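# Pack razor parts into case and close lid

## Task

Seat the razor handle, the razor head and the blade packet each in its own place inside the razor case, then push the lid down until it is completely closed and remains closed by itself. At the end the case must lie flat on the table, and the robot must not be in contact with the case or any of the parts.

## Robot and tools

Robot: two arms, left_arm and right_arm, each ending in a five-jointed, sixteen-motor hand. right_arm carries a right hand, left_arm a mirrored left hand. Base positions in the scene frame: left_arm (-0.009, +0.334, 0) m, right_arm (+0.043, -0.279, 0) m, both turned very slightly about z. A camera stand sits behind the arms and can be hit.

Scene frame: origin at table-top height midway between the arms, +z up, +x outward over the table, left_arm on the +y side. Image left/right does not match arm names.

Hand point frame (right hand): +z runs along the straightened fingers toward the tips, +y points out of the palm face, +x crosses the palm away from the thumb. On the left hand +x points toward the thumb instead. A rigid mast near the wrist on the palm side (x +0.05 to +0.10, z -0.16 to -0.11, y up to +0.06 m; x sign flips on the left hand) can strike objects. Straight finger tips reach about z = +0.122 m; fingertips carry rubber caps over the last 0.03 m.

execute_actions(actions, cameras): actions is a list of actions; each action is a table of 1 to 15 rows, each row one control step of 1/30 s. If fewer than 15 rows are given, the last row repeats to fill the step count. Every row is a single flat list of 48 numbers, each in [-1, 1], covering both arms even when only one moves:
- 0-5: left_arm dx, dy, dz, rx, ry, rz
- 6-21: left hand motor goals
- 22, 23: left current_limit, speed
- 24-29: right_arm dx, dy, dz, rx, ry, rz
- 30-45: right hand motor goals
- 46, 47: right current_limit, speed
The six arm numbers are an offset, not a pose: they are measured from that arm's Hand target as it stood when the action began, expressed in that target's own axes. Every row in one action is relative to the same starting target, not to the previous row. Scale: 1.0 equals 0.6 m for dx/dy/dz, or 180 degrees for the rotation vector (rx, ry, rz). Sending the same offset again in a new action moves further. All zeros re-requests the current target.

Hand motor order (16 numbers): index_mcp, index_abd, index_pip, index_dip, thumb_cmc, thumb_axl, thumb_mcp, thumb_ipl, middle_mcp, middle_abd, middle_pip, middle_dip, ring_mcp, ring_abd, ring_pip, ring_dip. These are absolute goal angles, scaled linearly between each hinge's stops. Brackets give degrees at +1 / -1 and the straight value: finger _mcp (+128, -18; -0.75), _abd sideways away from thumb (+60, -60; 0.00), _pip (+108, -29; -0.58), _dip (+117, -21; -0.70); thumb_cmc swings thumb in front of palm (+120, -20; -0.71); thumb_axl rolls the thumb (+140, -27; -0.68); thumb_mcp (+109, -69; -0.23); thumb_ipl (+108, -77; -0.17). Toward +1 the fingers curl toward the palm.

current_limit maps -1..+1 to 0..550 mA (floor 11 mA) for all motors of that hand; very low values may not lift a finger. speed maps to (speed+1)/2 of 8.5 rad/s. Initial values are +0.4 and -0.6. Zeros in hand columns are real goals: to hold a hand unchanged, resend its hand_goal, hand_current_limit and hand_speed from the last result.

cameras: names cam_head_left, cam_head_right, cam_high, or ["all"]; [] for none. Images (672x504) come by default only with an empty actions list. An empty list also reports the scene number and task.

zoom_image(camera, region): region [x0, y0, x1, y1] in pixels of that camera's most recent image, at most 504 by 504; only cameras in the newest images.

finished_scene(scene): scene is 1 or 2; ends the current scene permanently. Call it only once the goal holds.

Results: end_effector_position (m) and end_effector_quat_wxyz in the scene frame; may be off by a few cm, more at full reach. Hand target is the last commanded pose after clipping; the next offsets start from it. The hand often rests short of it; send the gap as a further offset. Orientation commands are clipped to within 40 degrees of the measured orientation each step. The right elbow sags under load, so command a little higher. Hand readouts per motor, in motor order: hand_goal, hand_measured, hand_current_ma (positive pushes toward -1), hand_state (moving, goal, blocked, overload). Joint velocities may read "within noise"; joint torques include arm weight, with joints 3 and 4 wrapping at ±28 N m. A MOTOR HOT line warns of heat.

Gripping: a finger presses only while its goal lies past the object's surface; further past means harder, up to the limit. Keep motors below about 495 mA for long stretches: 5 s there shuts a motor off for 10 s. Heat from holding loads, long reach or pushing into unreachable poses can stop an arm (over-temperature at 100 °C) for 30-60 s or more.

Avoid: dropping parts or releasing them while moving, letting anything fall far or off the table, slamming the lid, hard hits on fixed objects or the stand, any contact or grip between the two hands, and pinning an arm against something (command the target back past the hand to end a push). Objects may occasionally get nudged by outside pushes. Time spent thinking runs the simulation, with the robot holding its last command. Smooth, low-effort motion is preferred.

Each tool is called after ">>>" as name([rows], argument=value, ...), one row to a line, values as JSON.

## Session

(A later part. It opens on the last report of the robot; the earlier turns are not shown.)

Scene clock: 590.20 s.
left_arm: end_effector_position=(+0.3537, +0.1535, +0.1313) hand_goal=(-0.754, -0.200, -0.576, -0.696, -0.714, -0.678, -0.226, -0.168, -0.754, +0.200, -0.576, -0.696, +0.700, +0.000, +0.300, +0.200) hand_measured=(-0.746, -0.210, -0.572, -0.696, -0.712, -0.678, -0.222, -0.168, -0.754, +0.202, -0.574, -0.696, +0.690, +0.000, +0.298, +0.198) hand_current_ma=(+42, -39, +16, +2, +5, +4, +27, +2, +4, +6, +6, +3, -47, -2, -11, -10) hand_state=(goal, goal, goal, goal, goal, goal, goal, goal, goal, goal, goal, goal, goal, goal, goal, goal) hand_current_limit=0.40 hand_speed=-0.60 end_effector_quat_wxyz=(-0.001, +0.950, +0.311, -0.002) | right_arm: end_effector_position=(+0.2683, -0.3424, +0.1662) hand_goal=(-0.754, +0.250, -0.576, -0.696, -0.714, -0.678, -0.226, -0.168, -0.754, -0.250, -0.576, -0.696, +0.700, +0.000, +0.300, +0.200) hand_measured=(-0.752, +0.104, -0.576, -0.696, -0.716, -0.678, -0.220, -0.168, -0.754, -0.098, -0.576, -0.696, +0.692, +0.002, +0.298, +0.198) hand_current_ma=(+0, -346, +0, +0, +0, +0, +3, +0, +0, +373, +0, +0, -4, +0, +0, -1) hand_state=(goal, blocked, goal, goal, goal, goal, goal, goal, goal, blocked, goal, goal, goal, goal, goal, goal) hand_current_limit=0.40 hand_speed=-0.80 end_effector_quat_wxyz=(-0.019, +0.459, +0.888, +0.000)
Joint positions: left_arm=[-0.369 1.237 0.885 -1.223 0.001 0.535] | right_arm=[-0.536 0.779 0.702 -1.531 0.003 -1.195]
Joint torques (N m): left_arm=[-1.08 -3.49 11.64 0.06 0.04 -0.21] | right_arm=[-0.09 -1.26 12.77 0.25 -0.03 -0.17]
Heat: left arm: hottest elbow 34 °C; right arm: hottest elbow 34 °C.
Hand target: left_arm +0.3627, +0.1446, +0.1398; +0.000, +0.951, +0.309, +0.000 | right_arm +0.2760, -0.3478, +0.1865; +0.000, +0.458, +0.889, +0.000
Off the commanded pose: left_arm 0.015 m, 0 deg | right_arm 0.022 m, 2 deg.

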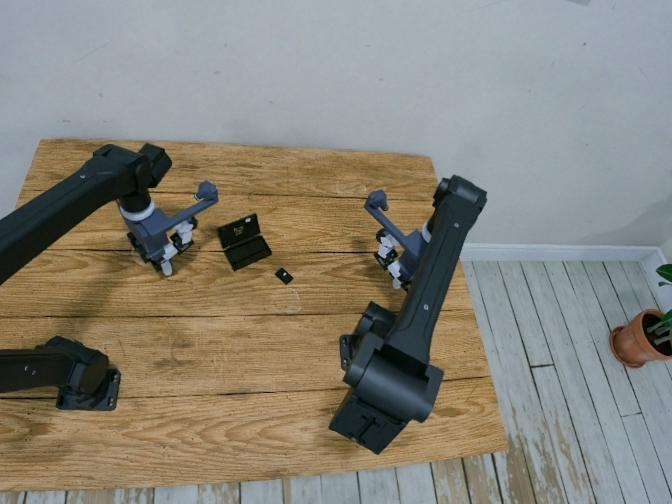

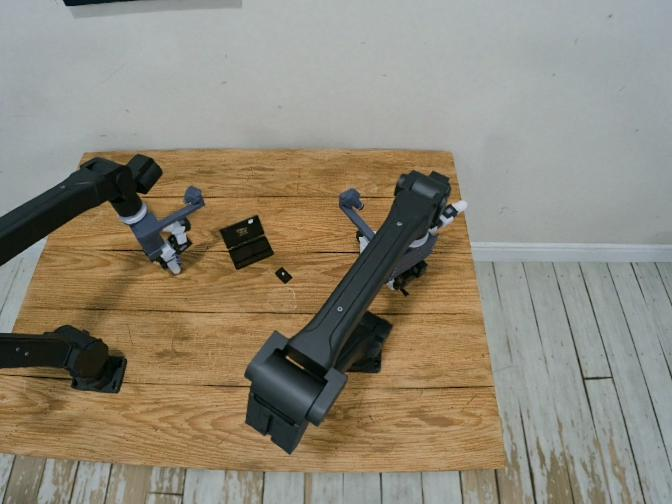

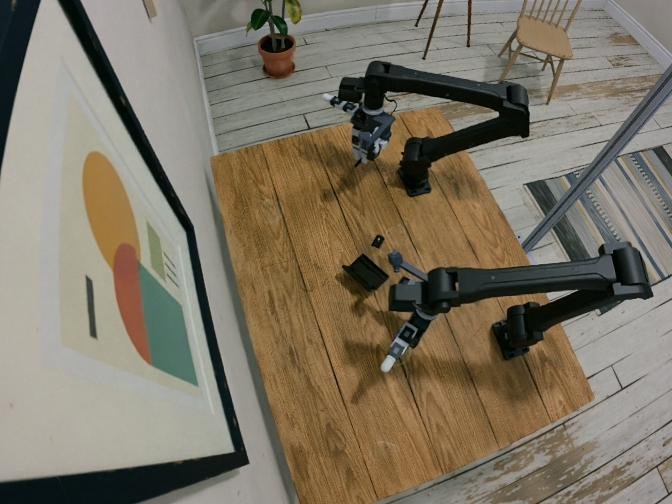

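>>> execute_actions([
  [[0,0.0075,-0.004,0,0,0,-0.754,-0.2,-0.576,-0.696,-0.714,-0.678,-0.226,-0.168,-0.754,0.2,-0.576,-0.696,0.7,0,0.3,0.2,0.4,-0.6,0,0,0,0,0,0,-0.754,0.25,-0.576,-0.696,-0.714,-0.678,-0.226,-0.168,-0.754,-0.25,-0.576,-0.696,0.7,0,0.3,0.2,0.4,-0.8]],
  [[0,0,0,0,0,0,-0.754,0.06,-0.576,-0.696,-0.714,-0.678,-0.226,-0.168,-0.754,-0.06,-0.576,-0.696,0.7,0,0.3,0.2,0.4,-0.8,0,0,0,0,0,0,-0.754,0.25,-0.576,-0.696,-0.714,-0.678,-0.226,-0.168,-0.754,-0.25,-0.576,-0.696,0.7,0,0.3,0.2,0.4,-0.8]],
  [[0,0,0,0,0,0,-0.754,0.06,-0.576,-0.696,-0.714,-0.678,-0.226,-0.168,-0.754,-0.06,-0.576,-0.696,0.7,0,0.3,0.2,0.4,-0.8,0,0,0,0,0,0,-0.754,0.25,-0.576,-0.696,-0.714,-0.678,-0.226,-0.168,-0.754,-0.25,-0.576,-0.696,0.7,0,0.3,0.2,0.4,-0.8]],
], cameras=["cam_head_left","cam_head_right","cam_high"])

>>> zoom_image(camera="cam_head_right", region=[150, 235, 210, 295])

Scene clock: 603.80 s.
left_arm: end_effector_position=(+0.3563, +0.1515, +0.1322) hand_goal=(-0.754, +0.060, -0.576, -0.696, -0.714, -0.678, -0.226, -0.168, -0.754, -0.060, -0.576, -0.696, +0.700, +0.000, +0.300, +0.200) hand_measured=(-0.752, -0.126, -0.574, -0.696, -0.712, -0.678, -0.222, -0.168, -0.754, +0.076, -0.574, -0.696, +0.690, +0.000, +0.298, +0.198) hand_current_ma=(+8, -385, +6, +3, +5, +4, +27, +2, +4, +385, +6, +3, -47, -2, -11, -10) hand_state=(goal, blocked, goal, goal, goal, goal, goal, goal, goal, blocked, goal, goal, goal, goal, goal, goal) hand_current_limit=0.40 hand_speed=-0.80 end_effector_quat_wxyz=(-0.004, +0.950, +0.313, -0.002) | right_arm: end_effector_position=(+0.2683, -0.3424, +0.1662) hand_goal=(-0.754, +0.250, -0.576, -0.696, -0.714, -0.678, -0.226, -0.168, -0.754, -0.250, -0.576, -0.696, +0.700, +0.000, +0.300, +0.200) hand_measured=(-0.752, +0.104, -0.576, -0.696, -0.716, -0.678, -0.220, -0.168, -0.754, -0.098, -0.576, -0.696, +0.692, +0.002, +0.298, +0.198) hand_current_ma=(+0, -346, +0, +0, +0, +0, +3, +0, +0, +373, +0, +0, -4, +0, +0, -1) hand_state=(goal, blocked, goal, goal, goal, goal, goal, goal, goal, blocked, goal, goal, goal, goal, goal, goal) hand_current_limit=0.40 hand_speed=-0.80 end_effector_quat_wxyz=(-0.019, +0.459, +0.888, +0.000)
Joint positions: left_arm=[-0.374 1.248 0.899 -1.231 -0.003 0.525] | right_arm=[-0.536 0.779 0.702 -1.531 0.003 -1.195]
Joint torques (N m): left_arm=[-0.73 -4.31 11.7 0.17 0.18 -0.19] | right_arm=[-0.09 -1.26 12.79 0.27 -0.03 -0.17]
Heat: left arm: hottest elbow 35 °C; right arm: hottest elbow 35 °C.
Hand target: left_arm +0.3655, +0.1409, +0.1422; +0.000, +0.951, +0.309, +0.000 | right_arm +0.2760, -0.3478, +0.1865; +0.000, +0.458, +0.889, +0.000
Off the commanded pose: left_arm 0.017 m, 1 deg | right_arm 0.022 m, 2 deg.

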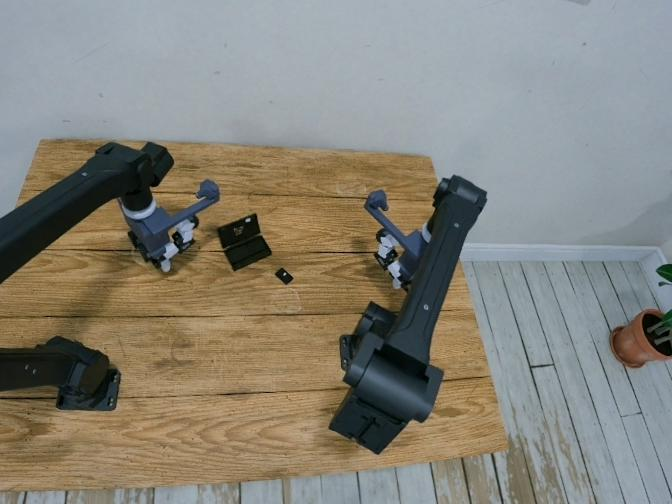

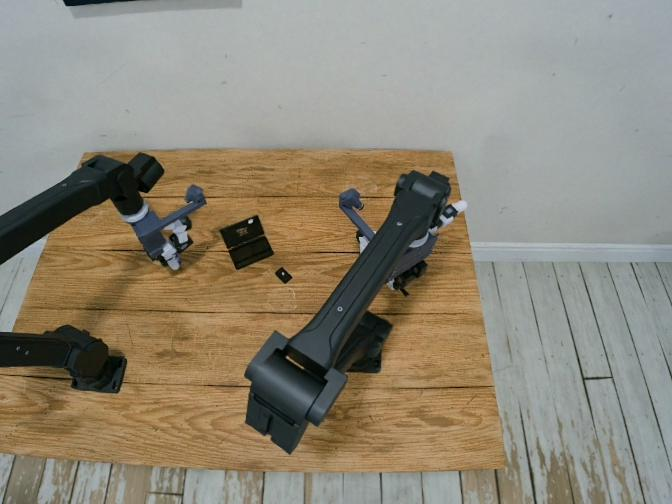

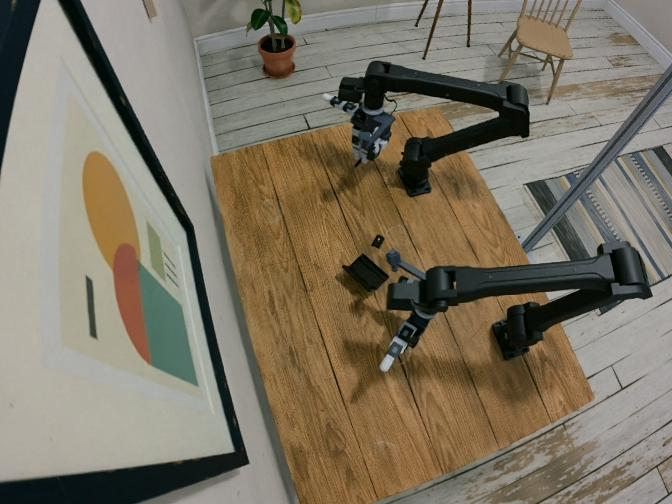

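Scaled by 8.400 from the camera's 672x504 image, which has a finer 960x720 frame.

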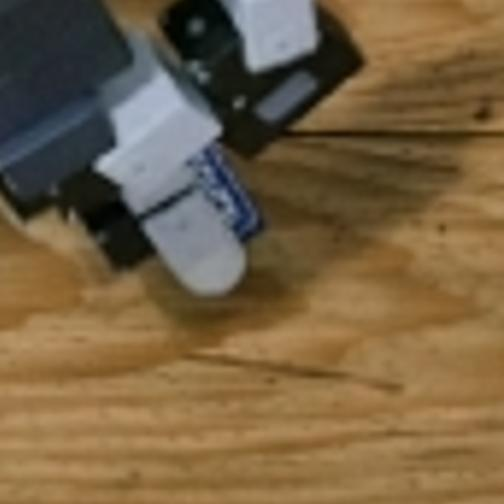

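>>> execute_actions([
  [[0,0,-0.02,0,0,0,-0.754,0.06,-0.576,-0.696,-0.714,-0.678,-0.226,-0.168,-0.754,-0.06,-0.576,-0.696,0.7,0,0.3,0.2,0.4,-0.8,0,0,0,0,0,0,-0.754,0.25,-0.576,-0.696,-0.714,-0.678,-0.226,-0.168,-0.754,-0.25,-0.576,-0.696,0.7,0,0.3,0.2,0.4,-0.8]],
  [[0,0,-0.02,0,0,0,-0.754,0.06,-0.576,-0.696,-0.714,-0.678,-0.226,-0.168,-0.754,-0.06,-0.576,-0.696,0.7,0,0.3,0.2,0.4,-0.8,0,0,0,0,0,0,-0.754,0.25,-0.576,-0.696,-0.714,-0.678,-0.226,-0.168,-0.754,-0.25,-0.576,-0.696,0.7,0,0.3,0.2,0.4,-0.8]],
], cameras=["cam_head_left","cam_head_right","cam_high"])

>>> zoom_image(camera="cam_head_right", region=[150, 235, 210, 295])

>>> zoom_image(camera="cam_head_left", region=[140, 235, 200, 295])

Scene clock: 613.90 s.
left_arm: end_effector_position=(+0.3536, +0.1524, +0.1444) hand_goal=(-0.754, +0.060, -0.576, -0.696, -0.714, -0.678, -0.226, -0.168, -0.754, -0.060, -0.576, -0.696, +0.700, +0.000, +0.300, +0.200) hand_measured=(-0.752, +0.056, -0.574, -0.696, -0.712, -0.678, -0.222, -0.168, -0.752, -0.056, -0.574, -0.696, +0.690, +0.000, +0.298, +0.198) hand_current_ma=(+9, -19, +6, +3, +5, +4, +27, +2, +12, +15, +6, +3, -47, -2, -11, -10) hand_state=(goal, goal, goal, goal, goal, goal, goal, goal, goal, goal, goal, goal, goal, goal, goal, goal) hand_current_limit=0.40 hand_speed=-0.80 end_effector_quat_wxyz=(-0.014, +0.950, +0.313, -0.014) | right_arm: end_effector_position=(+0.2683, -0.3424, +0.1662) hand_goal=(-0.754, +0.250, -0.576, -0.696, -0.714, -0.678, -0.226, -0.168, -0.754, -0.250, -0.576, -0.696, +0.700, +0.000, +0.300, +0.200) hand_measured=(-0.752, +0.104, -0.576, -0.696, -0.716, -0.678, -0.220, -0.168, -0.754, -0.098, -0.576, -0.696, +0.692, +0.002, +0.298, +0.198) hand_current_ma=(+0, -346, +0, +0, +0, +0, +3, +0, +0, +373, +0, +0, -4, +0, +0, -1) hand_state=(goal, blocked, goal, goal, goal, goal, goal, goal, goal, blocked, goal, goal, goal, goal, goal, goal) hand_current_limit=0.40 hand_speed=-0.80 end_effector_quat_wxyz=(-0.019, +0.459, +0.888, +0.000)
Joint positions: left_arm=[-0.375 1.248 0.939 -1.302 -0.002 0.525] | right_arm=[-0.536 0.779 0.702 -1.531 0.003 -1.195]
Joint torques (N m): left_arm=[-0.91 -5.71 12.38 0.14 0.18 -0.16] | right_arm=[-0.09 -1.26 12.79 0.28 -0.04 -0.17]
Heat: left arm: hottest elbow 36 °C; right arm: hottest elbow 36 °C.
Hand target: left_arm +0.3655, +0.1410, +0.1662; +0.000, +0.951, +0.309, +0.000 | right_arm +0.2760, -0.3478, +0.1865; +0.000, +0.458, +0.889, +0.000
Off the commanded pose: left_arm 0.027 m, 2 deg | right_arm 0.022 m, 2 deg.

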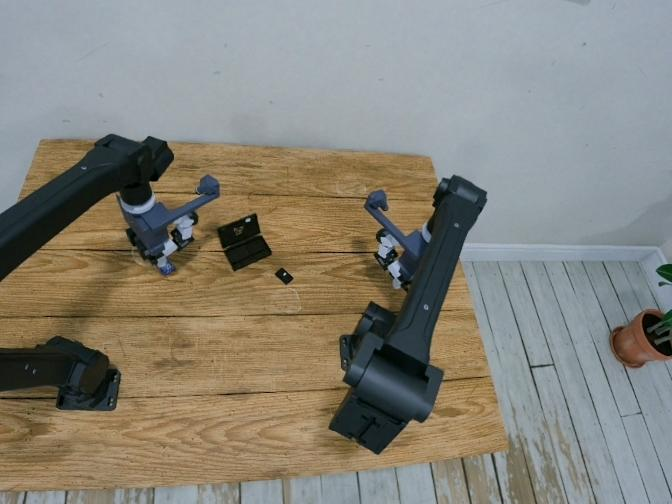

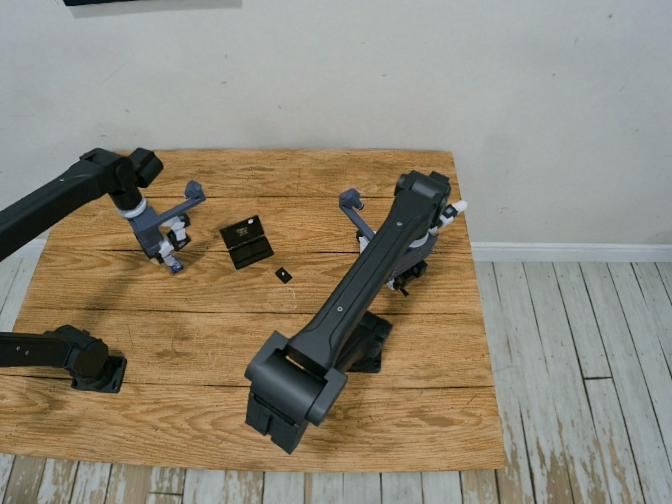

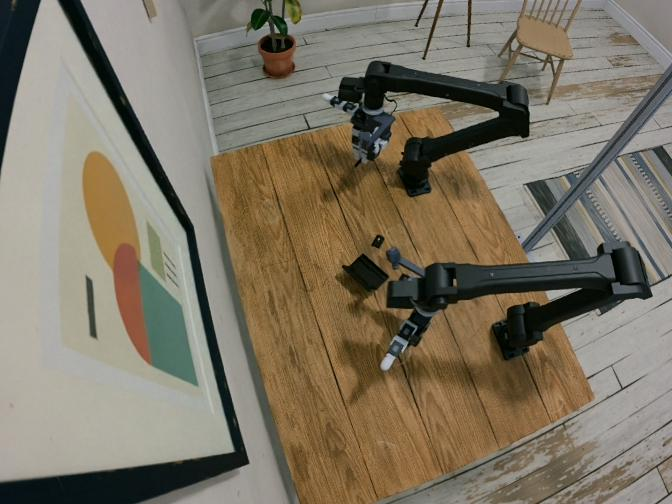

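Scaled by 8.400 from the camera's 672x504 image, which has a finer 960x720 frame.

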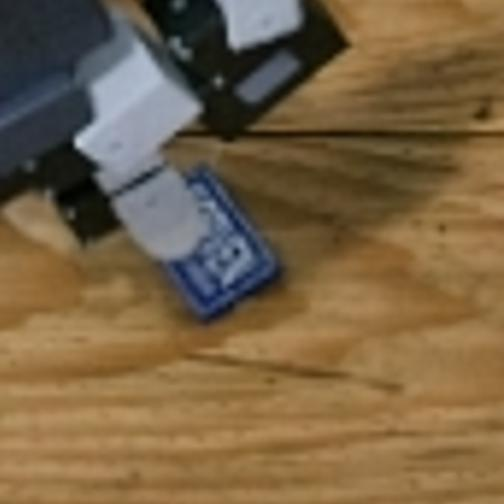

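Scaled by 8.400 from the camera's 672x504 image, which has a finer 960x720 frame.

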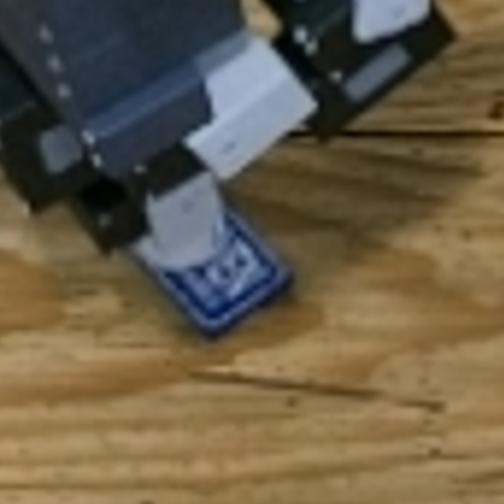

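>>> execute_actions([
  [[0,0,-0.073,0,0,0,-0.754,0.0,-0.576,-0.696,-0.714,-0.678,-0.226,-0.168,-0.754,0.0,-0.576,-0.696,0.7,0,0.3,0.2,0.4,-0.6,0.0923,0.0945,-0.039,0,0,0.186,-0.754,0.25,-0.576,-0.696,-0.714,-0.678,-0.226,-0.168,-0.754,-0.25,-0.576,-0.696,0.7,0,0.3,0.2,0.4,-0.8]],
  [[0.0304,-0.0302,0,0,0,-0.044,-0.754,0.0,-0.576,-0.696,-0.714,-0.678,-0.226,-0.168,0.7,0.0,0.3,0.2,-0.754,0,-0.576,-0.696,0.4,-0.4,0.1487,0.0386,0,0,0,0.186,-0.754,0.25,-0.576,-0.696,-0.714,-0.678,-0.226,-0.168,-0.754,-0.25,-0.576,-0.696,0.7,0,0.3,0.2,0.4,-0.8]],
  [[0,0,0,0,0,0,-0.754,0.0,-0.576,-0.696,-0.714,-0.678,-0.226,-0.168,0.7,0.0,0.3,0.2,-0.754,0,-0.576,-0.696,0.4,-0.4,0.0908,-0.0752,0,0,0,0.186,-0.754,0.25,-0.576,-0.696,-0.714,-0.678,-0.226,-0.168,-0.754,-0.25,-0.576,-0.696,0.7,0,0.3,0.2,0.4,-0.8]],
], cameras=["cam_head_left","cam_head_right","cam_high"])

>>> zoom_image(camera="cam_head_right", region=[140, 215, 210, 285])

>>> zoom_image(camera="cam_head_right", region=[210, 205, 300, 295])

>>> zoom_image(camera="cam_high", region=[340, 180, 440, 280])

Scene clock: 670.90 s.
left_arm: end_effector_position=(+0.3652, +0.1629, +0.2009) hand_goal=(-0.754, +0.000, -0.576, -0.696, -0.714, -0.678, -0.226, -0.168, +0.700, +0.000, +0.300, +0.200, -0.754, +0.000, -0.576, -0.696) hand_measured=(-0.752, +0.004, -0.574, -0.696, -0.712, -0.678, -0.222, -0.168, +0.680, -0.004, +0.296, +0.198, -0.750, +0.000, -0.574, -0.694) hand_current_ma=(+12, +13, +7, +3, +8, +4, +27, +2, -104, -13, -17, -10, +22, -2, +7, +11) hand_state=(goal, goal, goal, goal, goal, goal, goal, goal, blocked, goal, goal, goal, goal, goal, goal, goal) hand_current_limit=0.40 hand_speed=-0.40 end_effector_quat_wxyz=(-0.004, +0.931, +0.366, -0.004) | right_arm: end_effector_position=(+0.2926, -0.1262, +0.1947) hand_goal=(-0.754, +0.250, -0.576, -0.696, -0.714, -0.678, -0.226, -0.168, -0.754, -0.250, -0.576, -0.696, +0.700, +0.000, +0.300, +0.200) hand_measured=(-0.752, +0.104, -0.574, -0.696, -0.714, -0.678, -0.220, -0.168, -0.754, -0.106, -0.576, -0.696, +0.690, +0.000, +0.300, +0.198) hand_current_ma=(+1, -347, +0, +0, +0, +0, +3, +0, +0, +341, +0, +0, -6, +0, +0, +0) hand_state=(goal, blocked, goal, goal, goal, goal, goal, goal, goal, blocked, goal, goal, goal, goal, goal, goal) hand_current_limit=0.40 hand_speed=-0.80 end_effector_quat_wxyz=(+0.001, +0.969, +0.248, -0.016)
Joint positions: left_arm=[-0.36 1.206 1.05 -1.427 0 0.428] | right_arm=[0.84 1.236 1.055 -1.419 -0.014 1.868]
Joint torques (N m): left_arm=[1.2 -5.6 10.36 0.24 0.07 -0.19] | right_arm=[0.85 -5.66 11.44 0.4 0.39 0.06]
Heat: left arm: hottest elbow 36 °C; right arm: hottest elbow 38 °C.
Hand target: left_arm +0.3695, +0.1664, +0.2100; +0.000, +0.927, +0.374, +0.000 | right_arm +0.3000, -0.1098, +0.2099; +0.000, +0.976, +0.217, +0.000
Off the commanded pose: left_arm 0.011 m, 1 deg | right_arm 0.023 m, 4 deg.
led back after a hold (right arm): the arm was led back toward your command in small steps, so it may still be short of it.
previous command not reached (right arm): moving toward its pose would have brought a part of the arm too close to another arm.
pose unreachable (left arm): on one or more control steps of this call, first in action 2 (counted from 0), this arm could not follow its commanded pose, so it was not sent that pose on those steps. It may still have moved: this result reports where it is.
cause: moving toward the commanded pose would bring a part of the arm too close to another arm (a part of this arm just beyond joint 6 (wrist roll) and a part of the right arm just beyond its joint 4 (wrist pitch), along the way the arms are being sent, or toward where that arm still pushes).
pose unreachable (right arm): on one or more control steps of this call, first in action 2 (counted from 0), this arm could not follow its commanded pose, so it was not sent that pose on those steps. On the call's last step it was still not sent that pose. It may still have moved: this result reports where it is.
cause: moving toward the commanded pose would bring a part of the arm too close to another arm (a part of this arm just beyond joint 4 (wrist pitch) and a part of the left arm just beyond its joint 6 (wrist roll), at the place that arm is still heading or pushing toward).

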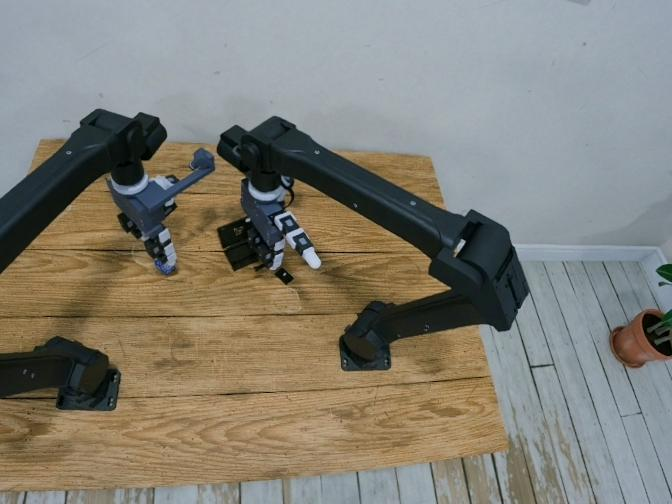

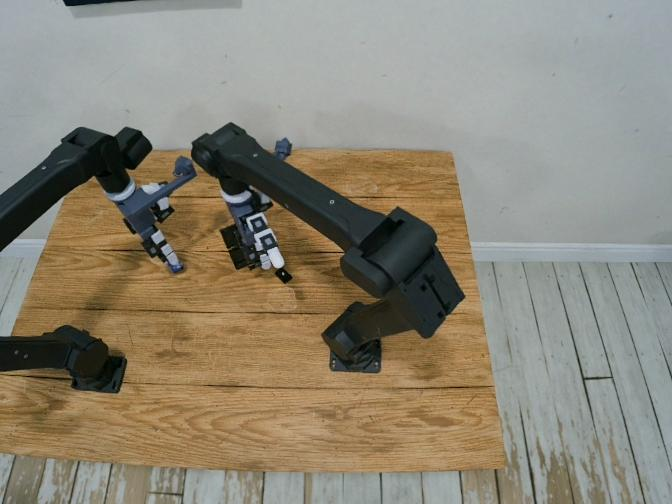

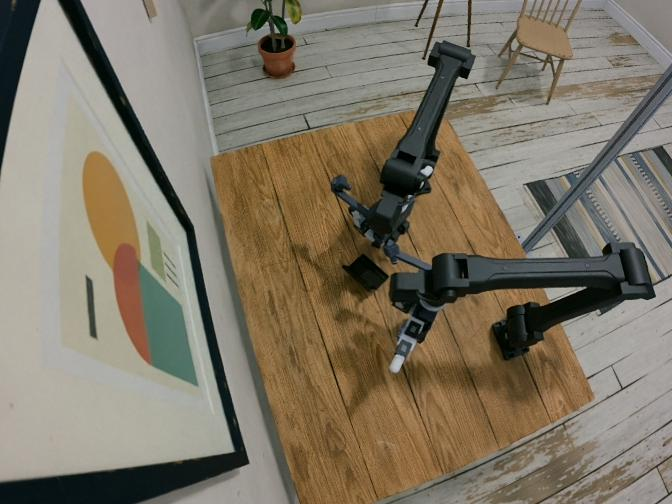

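Scaled by 7.200 from the camera's 672x504 image, which has a finer 960x720 frame.

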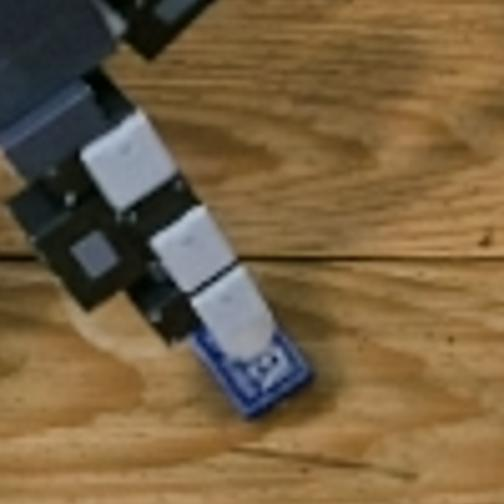

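Scaled by 5.600 from the camera's 672x504 image, which has a finer 960x720 frame.

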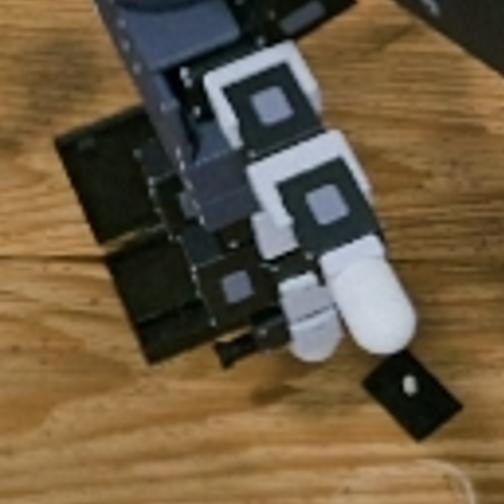

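Scaled by 5.040 from the camera's 672x504 image, which has a finer 960x720 frame.

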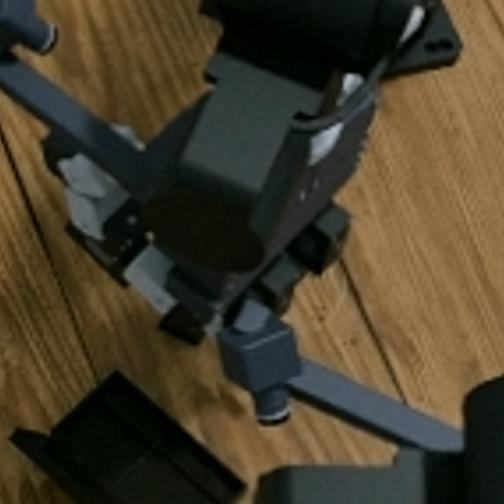

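>>> execute_actions([
  [[0.068,-0.143,-0.033,0,0,0,-0.754,0.0,-0.576,-0.696,-0.714,-0.678,-0.226,-0.168,0.7,0.0,0.3,0.2,-0.754,0,-0.576,-0.696,0.4,-0.4,0,0,0,0,0,0,-0.754,0.25,-0.576,-0.696,-0.714,-0.678,-0.226,-0.168,-0.754,-0.25,-0.576,-0.696,0.7,0,0.3,0.2,0.4,-0.8]],
  [[0,0,0,0,0,0,-0.754,0.0,-0.576,-0.696,-0.714,-0.678,-0.226,-0.168,0.7,0.0,0.3,0.2,-0.754,0,-0.576,-0.696,0.4,-0.4,0,0,0,0,0,0,-0.754,0.25,-0.576,-0.696,-0.714,-0.678,-0.226,-0.168,-0.754,-0.25,-0.576,-0.696,0.7,0,0.3,0.2,0.4,-0.8]],
], cameras=["cam_head_left","cam_head_right","cam_high"])

>>> zoom_image(camera="cam_head_right", region=[215, 225, 285, 275])

>>> zoom_image(camera="cam_head_left", region=[215, 225, 285, 275])

>>> zoom_image(camera="cam_high", region=[335, 220, 415, 300])

Scene clock: 693.50 s.
left_arm: end_effector_position=(+0.3401, +0.2621, +0.2297) hand_goal=(-0.754, +0.000, -0.576, -0.696, -0.714, -0.678, -0.226, -0.168, +0.700, +0.000, +0.300, +0.200, -0.754, +0.000, -0.576, -0.696) hand_measured=(-0.752, +0.002, -0.574, -0.696, -0.714, -0.678, -0.222, -0.168, +0.684, -0.002, +0.298, +0.198, -0.752, +0.000, -0.574, -0.694) hand_current_ma=(+6, +9, +7, +3, -3, +4, +28, +2, -82, -9, -12, -10, +8, -1, +7, +11) hand_state=(goal, goal, goal, goal, goal, goal, goal, goal, goal, goal, goal, goal, goal, goal, goal, goal) hand_current_limit=0.40 hand_speed=-0.40 end_effector_quat_wxyz=(+0.002, +0.924, +0.384, +0.005) | right_arm: end_effector_position=(+0.2911, -0.1249, +0.1955) hand_goal=(-0.754, +0.250, -0.576, -0.696, -0.714, -0.678, -0.226, -0.168, -0.754, -0.250, -0.576, -0.696, +0.700, +0.000, +0.300, +0.200) hand_measured=(-0.752, +0.104, -0.574, -0.696, -0.714, -0.678, -0.220, -0.168, -0.754, -0.106, -0.576, -0.696, +0.690, +0.000, +0.300, +0.198) hand_current_ma=(+1, -347, +0, +0, +0, +0, +3, +0, +0, +341, +0, +0, -6, +0, +0, +0) hand_state=(goal, blocked, goal, goal, goal, goal, goal, goal, goal, blocked, goal, goal, goal, goal, goal, goal) hand_current_limit=0.40 hand_speed=-0.80 end_effector_quat_wxyz=(+0.007, +0.976, +0.218, -0.014)
Joint positions: left_arm=[-0.07 1.043 1.003 -1.52 -0.002 0.68] | right_arm=[0.842 1.25 1.066 -1.419 -0.003 1.932]
Joint torques (N m): left_arm=[-1.08 -2.49 9.81 0.29 0.18 0.02] | right_arm=[1.26 -5.77 13.26 0.2 0.4 0.08]
Heat: left arm: hottest elbow 37 °C; right arm: hottest elbow 36 °C.
Hand target: left_arm +0.3394, +0.2565, +0.2299; +0.000, +0.927, +0.374, +0.000 | right_arm +0.3000, -0.1098, +0.2099; +0.000, +0.976, +0.217, +0.000
Off the commanded pose: left_arm 0.006 m, 1 deg | right_arm 0.023 m, 2 deg.
previous command not reached (right arm): moving toward its pose would have brought a part of the arm too close to another arm.
led back after a hold (right arm): the arm was led back toward your command in small steps, so it may still be short of it.
pose unreachable (right arm): on one or more control steps of this call, first in action 0 (counted from 0), this arm could not follow its commanded pose, so it was not sent that pose on those steps. It may still have moved: this result reports where it is.
cause: moving toward the commanded pose would bring a part of the arm too close to another arm (a part of this arm just beyond joint 4 (wrist pitch) and a part of the left arm just beyond its joint 6 (wrist roll), at the place that arm is still heading or pushing toward).

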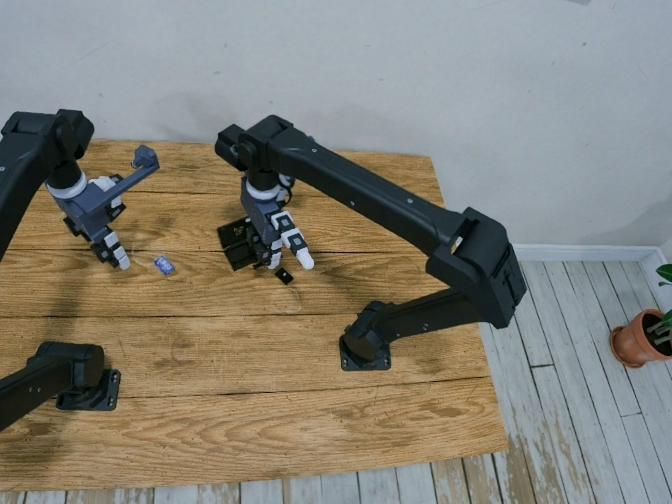

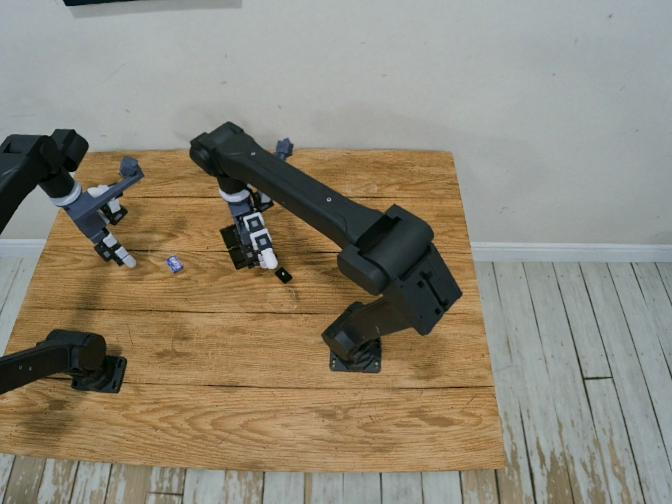

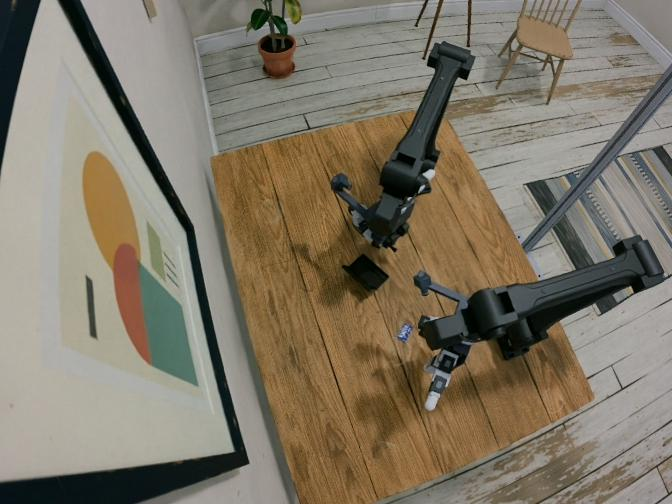

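Scaled by 7.200 from the camera's 672x504 image, which has a finer 960x720 frame.

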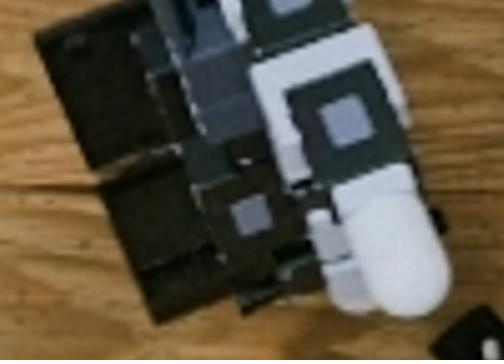

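Scaled by 7.200 from the camera's 672x504 image, which has a finer 960x720 frame.

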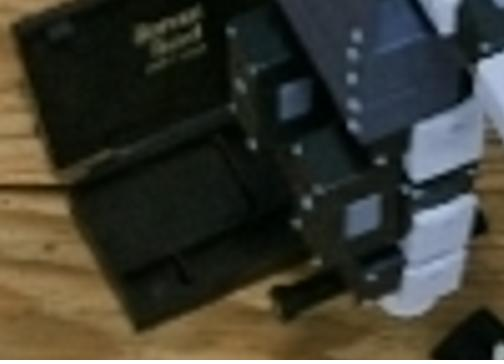

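Scaled by 6.300 from the camera's 672x504 image, which has a finer 960x720 frame.

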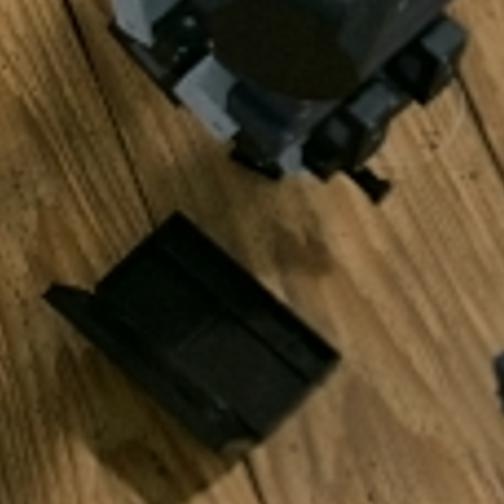

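>>> execute_actions([
  [[0,0,0,0,0,0,-0.754,0.0,-0.576,-0.696,-0.714,-0.678,-0.226,-0.168,0.7,0.0,0.3,0.2,-0.754,0,-0.576,-0.696,0.4,-0.4,0.07,-0.007,0,0,0,-0.0056,-0.754,0.25,-0.576,-0.696,-0.714,-0.678,-0.226,-0.168,-0.754,-0.25,-0.576,-0.696,0.7,0,0.3,0.2,0.4,-0.8]],
  [[0,0,0,0,0,0,-0.754,0.0,-0.576,-0.696,-0.714,-0.678,-0.226,-0.168,0.7,0.0,0.3,0.2,-0.754,0,-0.576,-0.696,0.4,-0.4,0,0,0.05,0,0,0,-0.754,0.25,-0.576,-0.696,-0.714,-0.678,-0.226,-0.168,-0.754,-0.25,-0.576,-0.696,0.7,0,0.3,0.2,0.4,-0.8]],
], cameras=["cam_head_left","cam_head_right","cam_high"])

>>> zoom_image(camera="cam_head_right", region=[215, 225, 285, 275])

>>> zoom_image(camera="cam_head_left", region=[215, 225, 285, 275])

>>> zoom_image(camera="cam_high", region=[335, 230, 405, 300])

Scene clock: 717.73 s.
left_arm: end_effector_position=(+0.3401, +0.2621, +0.2297) hand_goal=(-0.754, +0.000, -0.576, -0.696, -0.714, -0.678, -0.226, -0.168, +0.700, +0.000, +0.300, +0.200, -0.754, +0.000, -0.576, -0.696) hand_measured=(-0.752, +0.002, -0.574, -0.696, -0.714, -0.678, -0.222, -0.168, +0.684, -0.002, +0.298, +0.198, -0.752, +0.000, -0.574, -0.694) hand_current_ma=(+6, +9, +7, +3, -3, +4, +28, +2, -82, -9, -12, -10, +8, -1, +7, +11) hand_state=(goal, goal, goal, goal, goal, goal, goal, goal, goal, goal, goal, goal, goal, goal, goal, goal) hand_current_limit=0.40 hand_speed=-0.40 end_effector_quat_wxyz=(+0.002, +0.924, +0.383, +0.005) | right_arm: end_effector_position=(+0.3329, -0.0846, +0.1907) hand_goal=(-0.754, +0.250, -0.576, -0.696, -0.714, -0.678, -0.226, -0.168, -0.754, -0.250, -0.576, -0.696, +0.700, +0.000, +0.300, +0.200) hand_measured=(-0.752, +0.104, -0.574, -0.696, -0.714, -0.678, -0.222, -0.168, -0.754, -0.106, -0.576, -0.696, +0.690, +0.000, +0.300, +0.198) hand_current_ma=(+1, -347, +0, +0, +0, +0, +3, +0, +0, +341, +0, +0, -6, +0, +0, +0) hand_state=(goal, blocked, goal, goal, goal, goal, goal, goal, goal, blocked, goal, goal, goal, goal, goal, goal) hand_current_limit=0.40 hand_speed=-0.80 end_effector_quat_wxyz=(-0.006, +0.975, +0.223, +0.008)
Joint positions: left_arm=[-0.07 1.043 1.003 -1.52 -0.002 0.68] | right_arm=[0.84 1.369 1.169 -1.351 -0.001 1.918]
Joint torques (N m): left_arm=[-0.97 -2.78 9.8 0.35 0.18 -0.03] | right_arm=[-0.67 -7.47 7.57 1.02 0.32 -0.26]
Heat: left arm: hottest elbow 36 °C; right arm: hottest elbow 36 °C.
Hand target: left_arm +0.3394, +0.2565, +0.2299; +0.000, +0.927, +0.374, +0.000 | right_arm +0.3363, -0.0883, +0.1799; +0.000, +0.974, +0.225, +0.000
Off the commanded pose: left_arm 0.006 m, 1 deg | right_arm 0.012 m, 1 deg.

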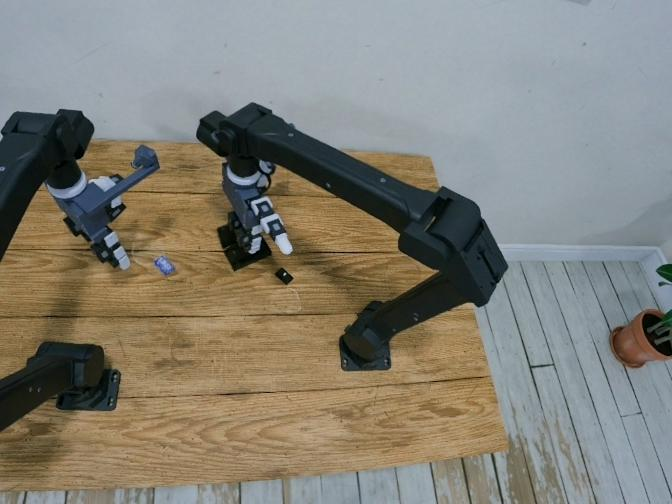

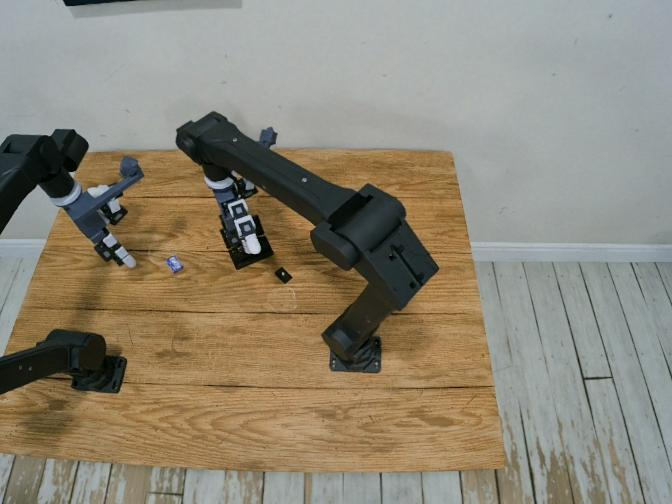

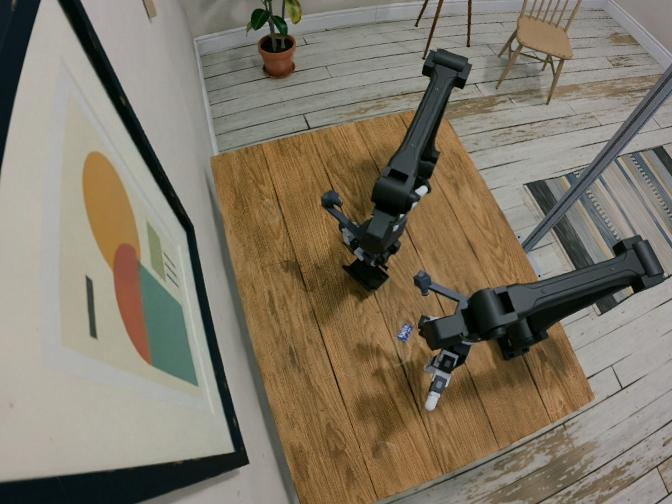

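Scaled by 7.200 from the camera's 672x504 image, which has a finer 960x720 frame.

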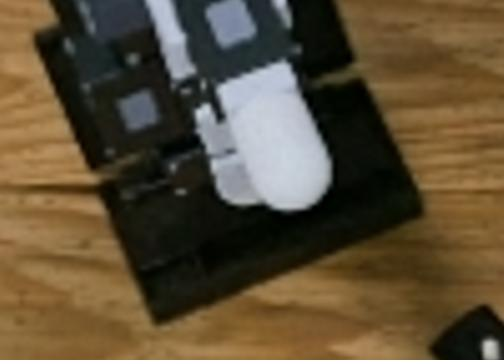

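Scaled by 7.200 from the camera's 672x504 image, which has a finer 960x720 frame.

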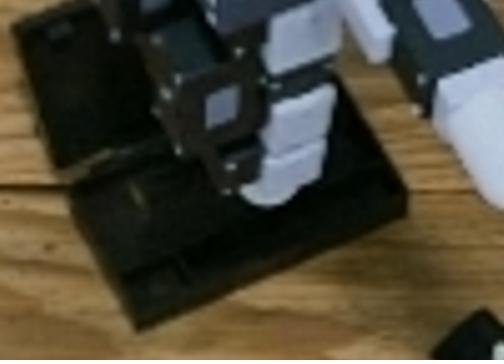

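Scaled by 7.200 from the camera's 672x504 image, which has a finer 960x720 frame.

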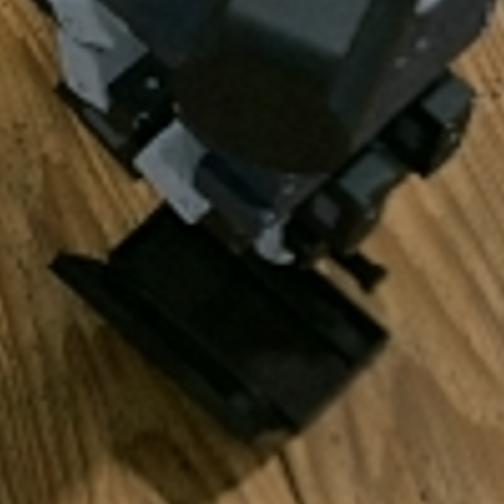

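>>> execute_actions([
  [[0,0,0,0,0,0,-0.754,0.0,-0.576,-0.696,-0.714,-0.678,-0.226,-0.168,0.7,0.0,0.3,0.2,-0.754,0,-0.576,-0.696,0.4,-0.4,0.0045,0.006,0.053,0,0,0,-0.754,0.25,-0.576,-0.696,-0.714,-0.678,-0.226,-0.168,-0.754,-0.25,-0.576,-0.696,0.7,0,0.3,0.2,0.4,-0.8]],
], cameras=["cam_head_left","cam_head_right","cam_high"])

>>> zoom_image(camera="cam_head_right", region=[225, 235, 281, 275])

>>> zoom_image(camera="cam_head_left", region=[225, 235, 281, 275])

>>> zoom_image(camera="cam_high", region=[340, 240, 400, 300])

Scene clock: 746.53 s.
left_arm: end_effector_position=(+0.3401, +0.2621, +0.2297) hand_goal=(-0.754, +0.000, -0.576, -0.696, -0.714, -0.678, -0.226, -0.168, +0.700, +0.000, +0.300, +0.200, -0.754, +0.000, -0.576, -0.696) hand_measured=(-0.752, +0.002, -0.574, -0.696, -0.714, -0.678, -0.222, -0.168, +0.684, -0.002, +0.298, +0.198, -0.752, +0.000, -0.574, -0.694) hand_current_ma=(+6, +9, +7, +3, -3, +4, +28, +2, -82, -9, -12, -10, +8, -1, +7, +11) hand_state=(goal, goal, goal, goal, goal, goal, goal, goal, goal, goal, goal, goal, goal, goal, goal, goal) hand_current_limit=0.40 hand_speed=-0.40 end_effector_quat_wxyz=(+0.002, +0.924, +0.383, +0.005) | right_arm: end_effector_position=(+0.3355, -0.0877, +0.1526) hand_goal=(-0.754, +0.250, -0.576, -0.696, -0.714, -0.678, -0.226, -0.168, -0.754, -0.250, -0.576, -0.696, +0.700, +0.000, +0.300, +0.200) hand_measured=(-0.752, +0.104, -0.574, -0.696, -0.714, -0.678, -0.222, -0.168, -0.754, -0.106, -0.576, -0.696, +0.690, +0.000, +0.300, +0.198) hand_current_ma=(+1, -347, +0, +0, +0, +0, +2, +0, +0, +341, +0, +0, -6, +0, +0, +0) hand_state=(goal, blocked, goal, goal, goal, goal, goal, goal, goal, blocked, goal, goal, goal, goal, goal, goal) hand_current_limit=0.40 hand_speed=-0.80 end_effector_quat_wxyz=(-0.001, +0.975, +0.224, +0.000)
Joint positions: left_arm=[-0.07 1.043 1.003 -1.52 -0.002 0.68] | right_arm=[0.829 1.407 1.101 -1.264 -0.001 1.908]
Joint torques (N m): left_arm=[-0.91 -2.43 9.76 0.29 0.18 -0.03] | right_arm=[-0.73 -8.41 8.06 0.98 0.33 -0.27]
Heat: left arm: hottest elbow 35 °C; right arm: hottest elbow 35 °C.
Hand target: left_arm +0.3394, +0.2565, +0.2299; +0.000, +0.927, +0.374, +0.000 | right_arm +0.3402, -0.0904, +0.1481; +0.000, +0.974, +0.225, +0.000
Off the commanded pose: left_arm 0.006 m, 1 deg | right_arm 0.007 m, 0 deg.

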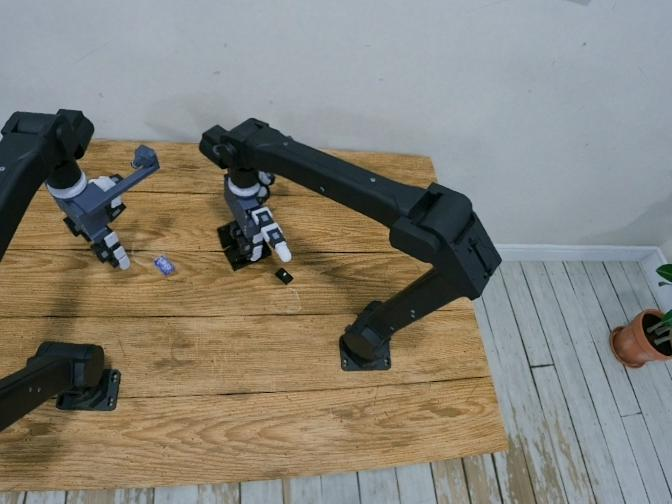

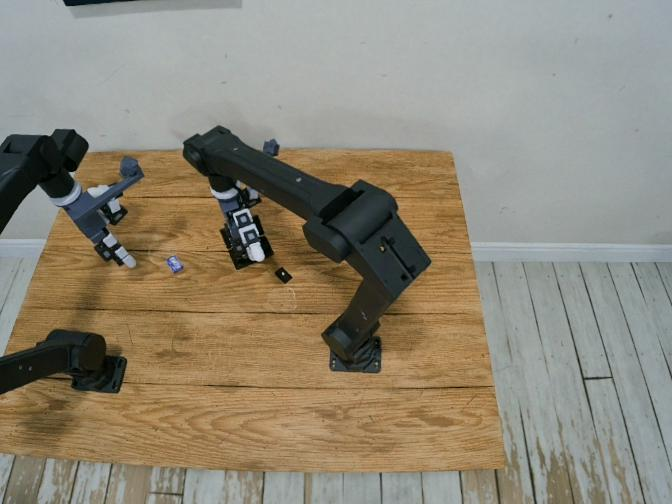

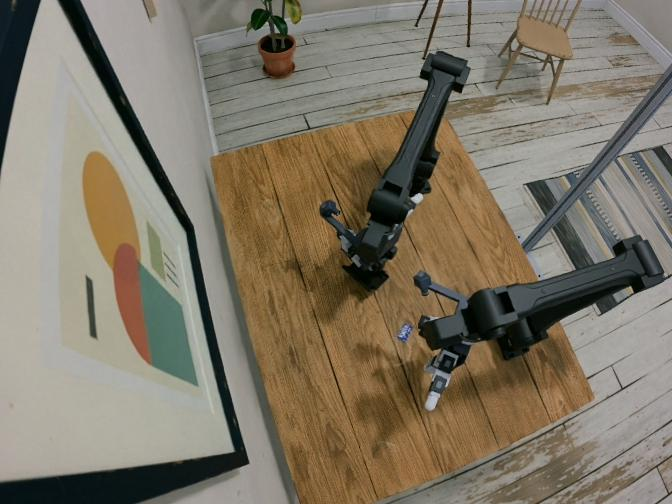

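Scaled by 9.000 from the camera's 672x504 image, which has a finer 960x720 frame.

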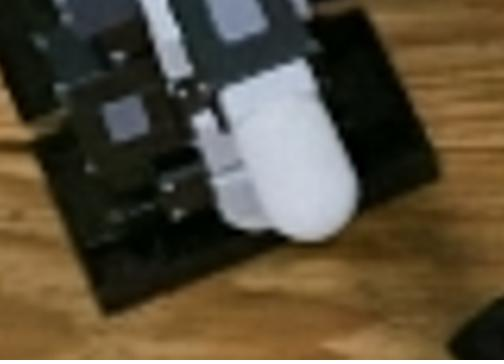

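Scaled by 9.000 from the camera's 672x504 image, which has a finer 960x720 frame.

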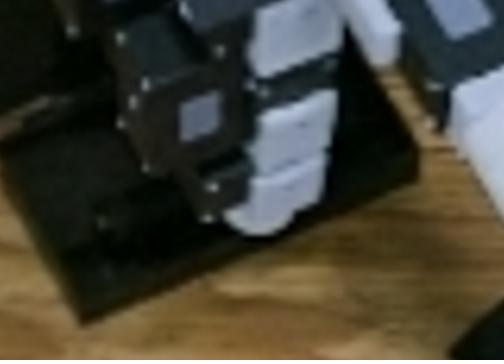

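Scaled by 8.400 from the camera's 672x504 image, which has a finer 960x720 frame.

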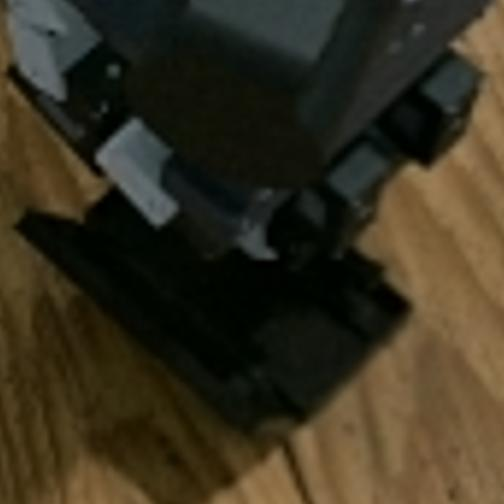

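>>> zoom_image(camera="cam_head_left", region=[225, 245, 261, 275])

>>> zoom_image(camera="cam_head_right", region=[225, 245, 261, 275])

>>> zoom_image(camera="cam_high", region=[365, 260, 395, 285])

Scaled by 14.000 from the camera's 672x504 image, which has a finer 960x720 frame.

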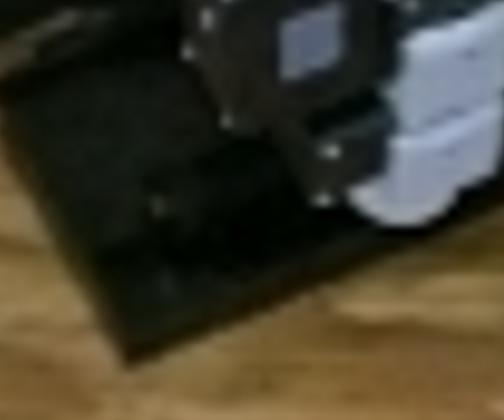

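Scaled by 14.000 from the camera's 672x504 image, which has a finer 960x720 frame.

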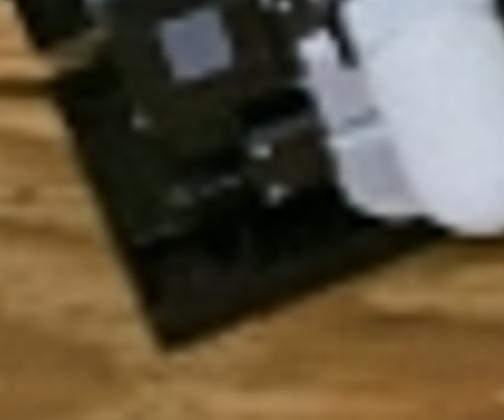

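Scaled by 16.800 from the camera's 672x504 image, which has a finer 960x720 frame.

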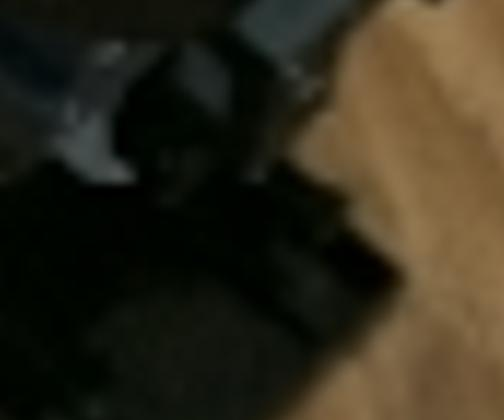

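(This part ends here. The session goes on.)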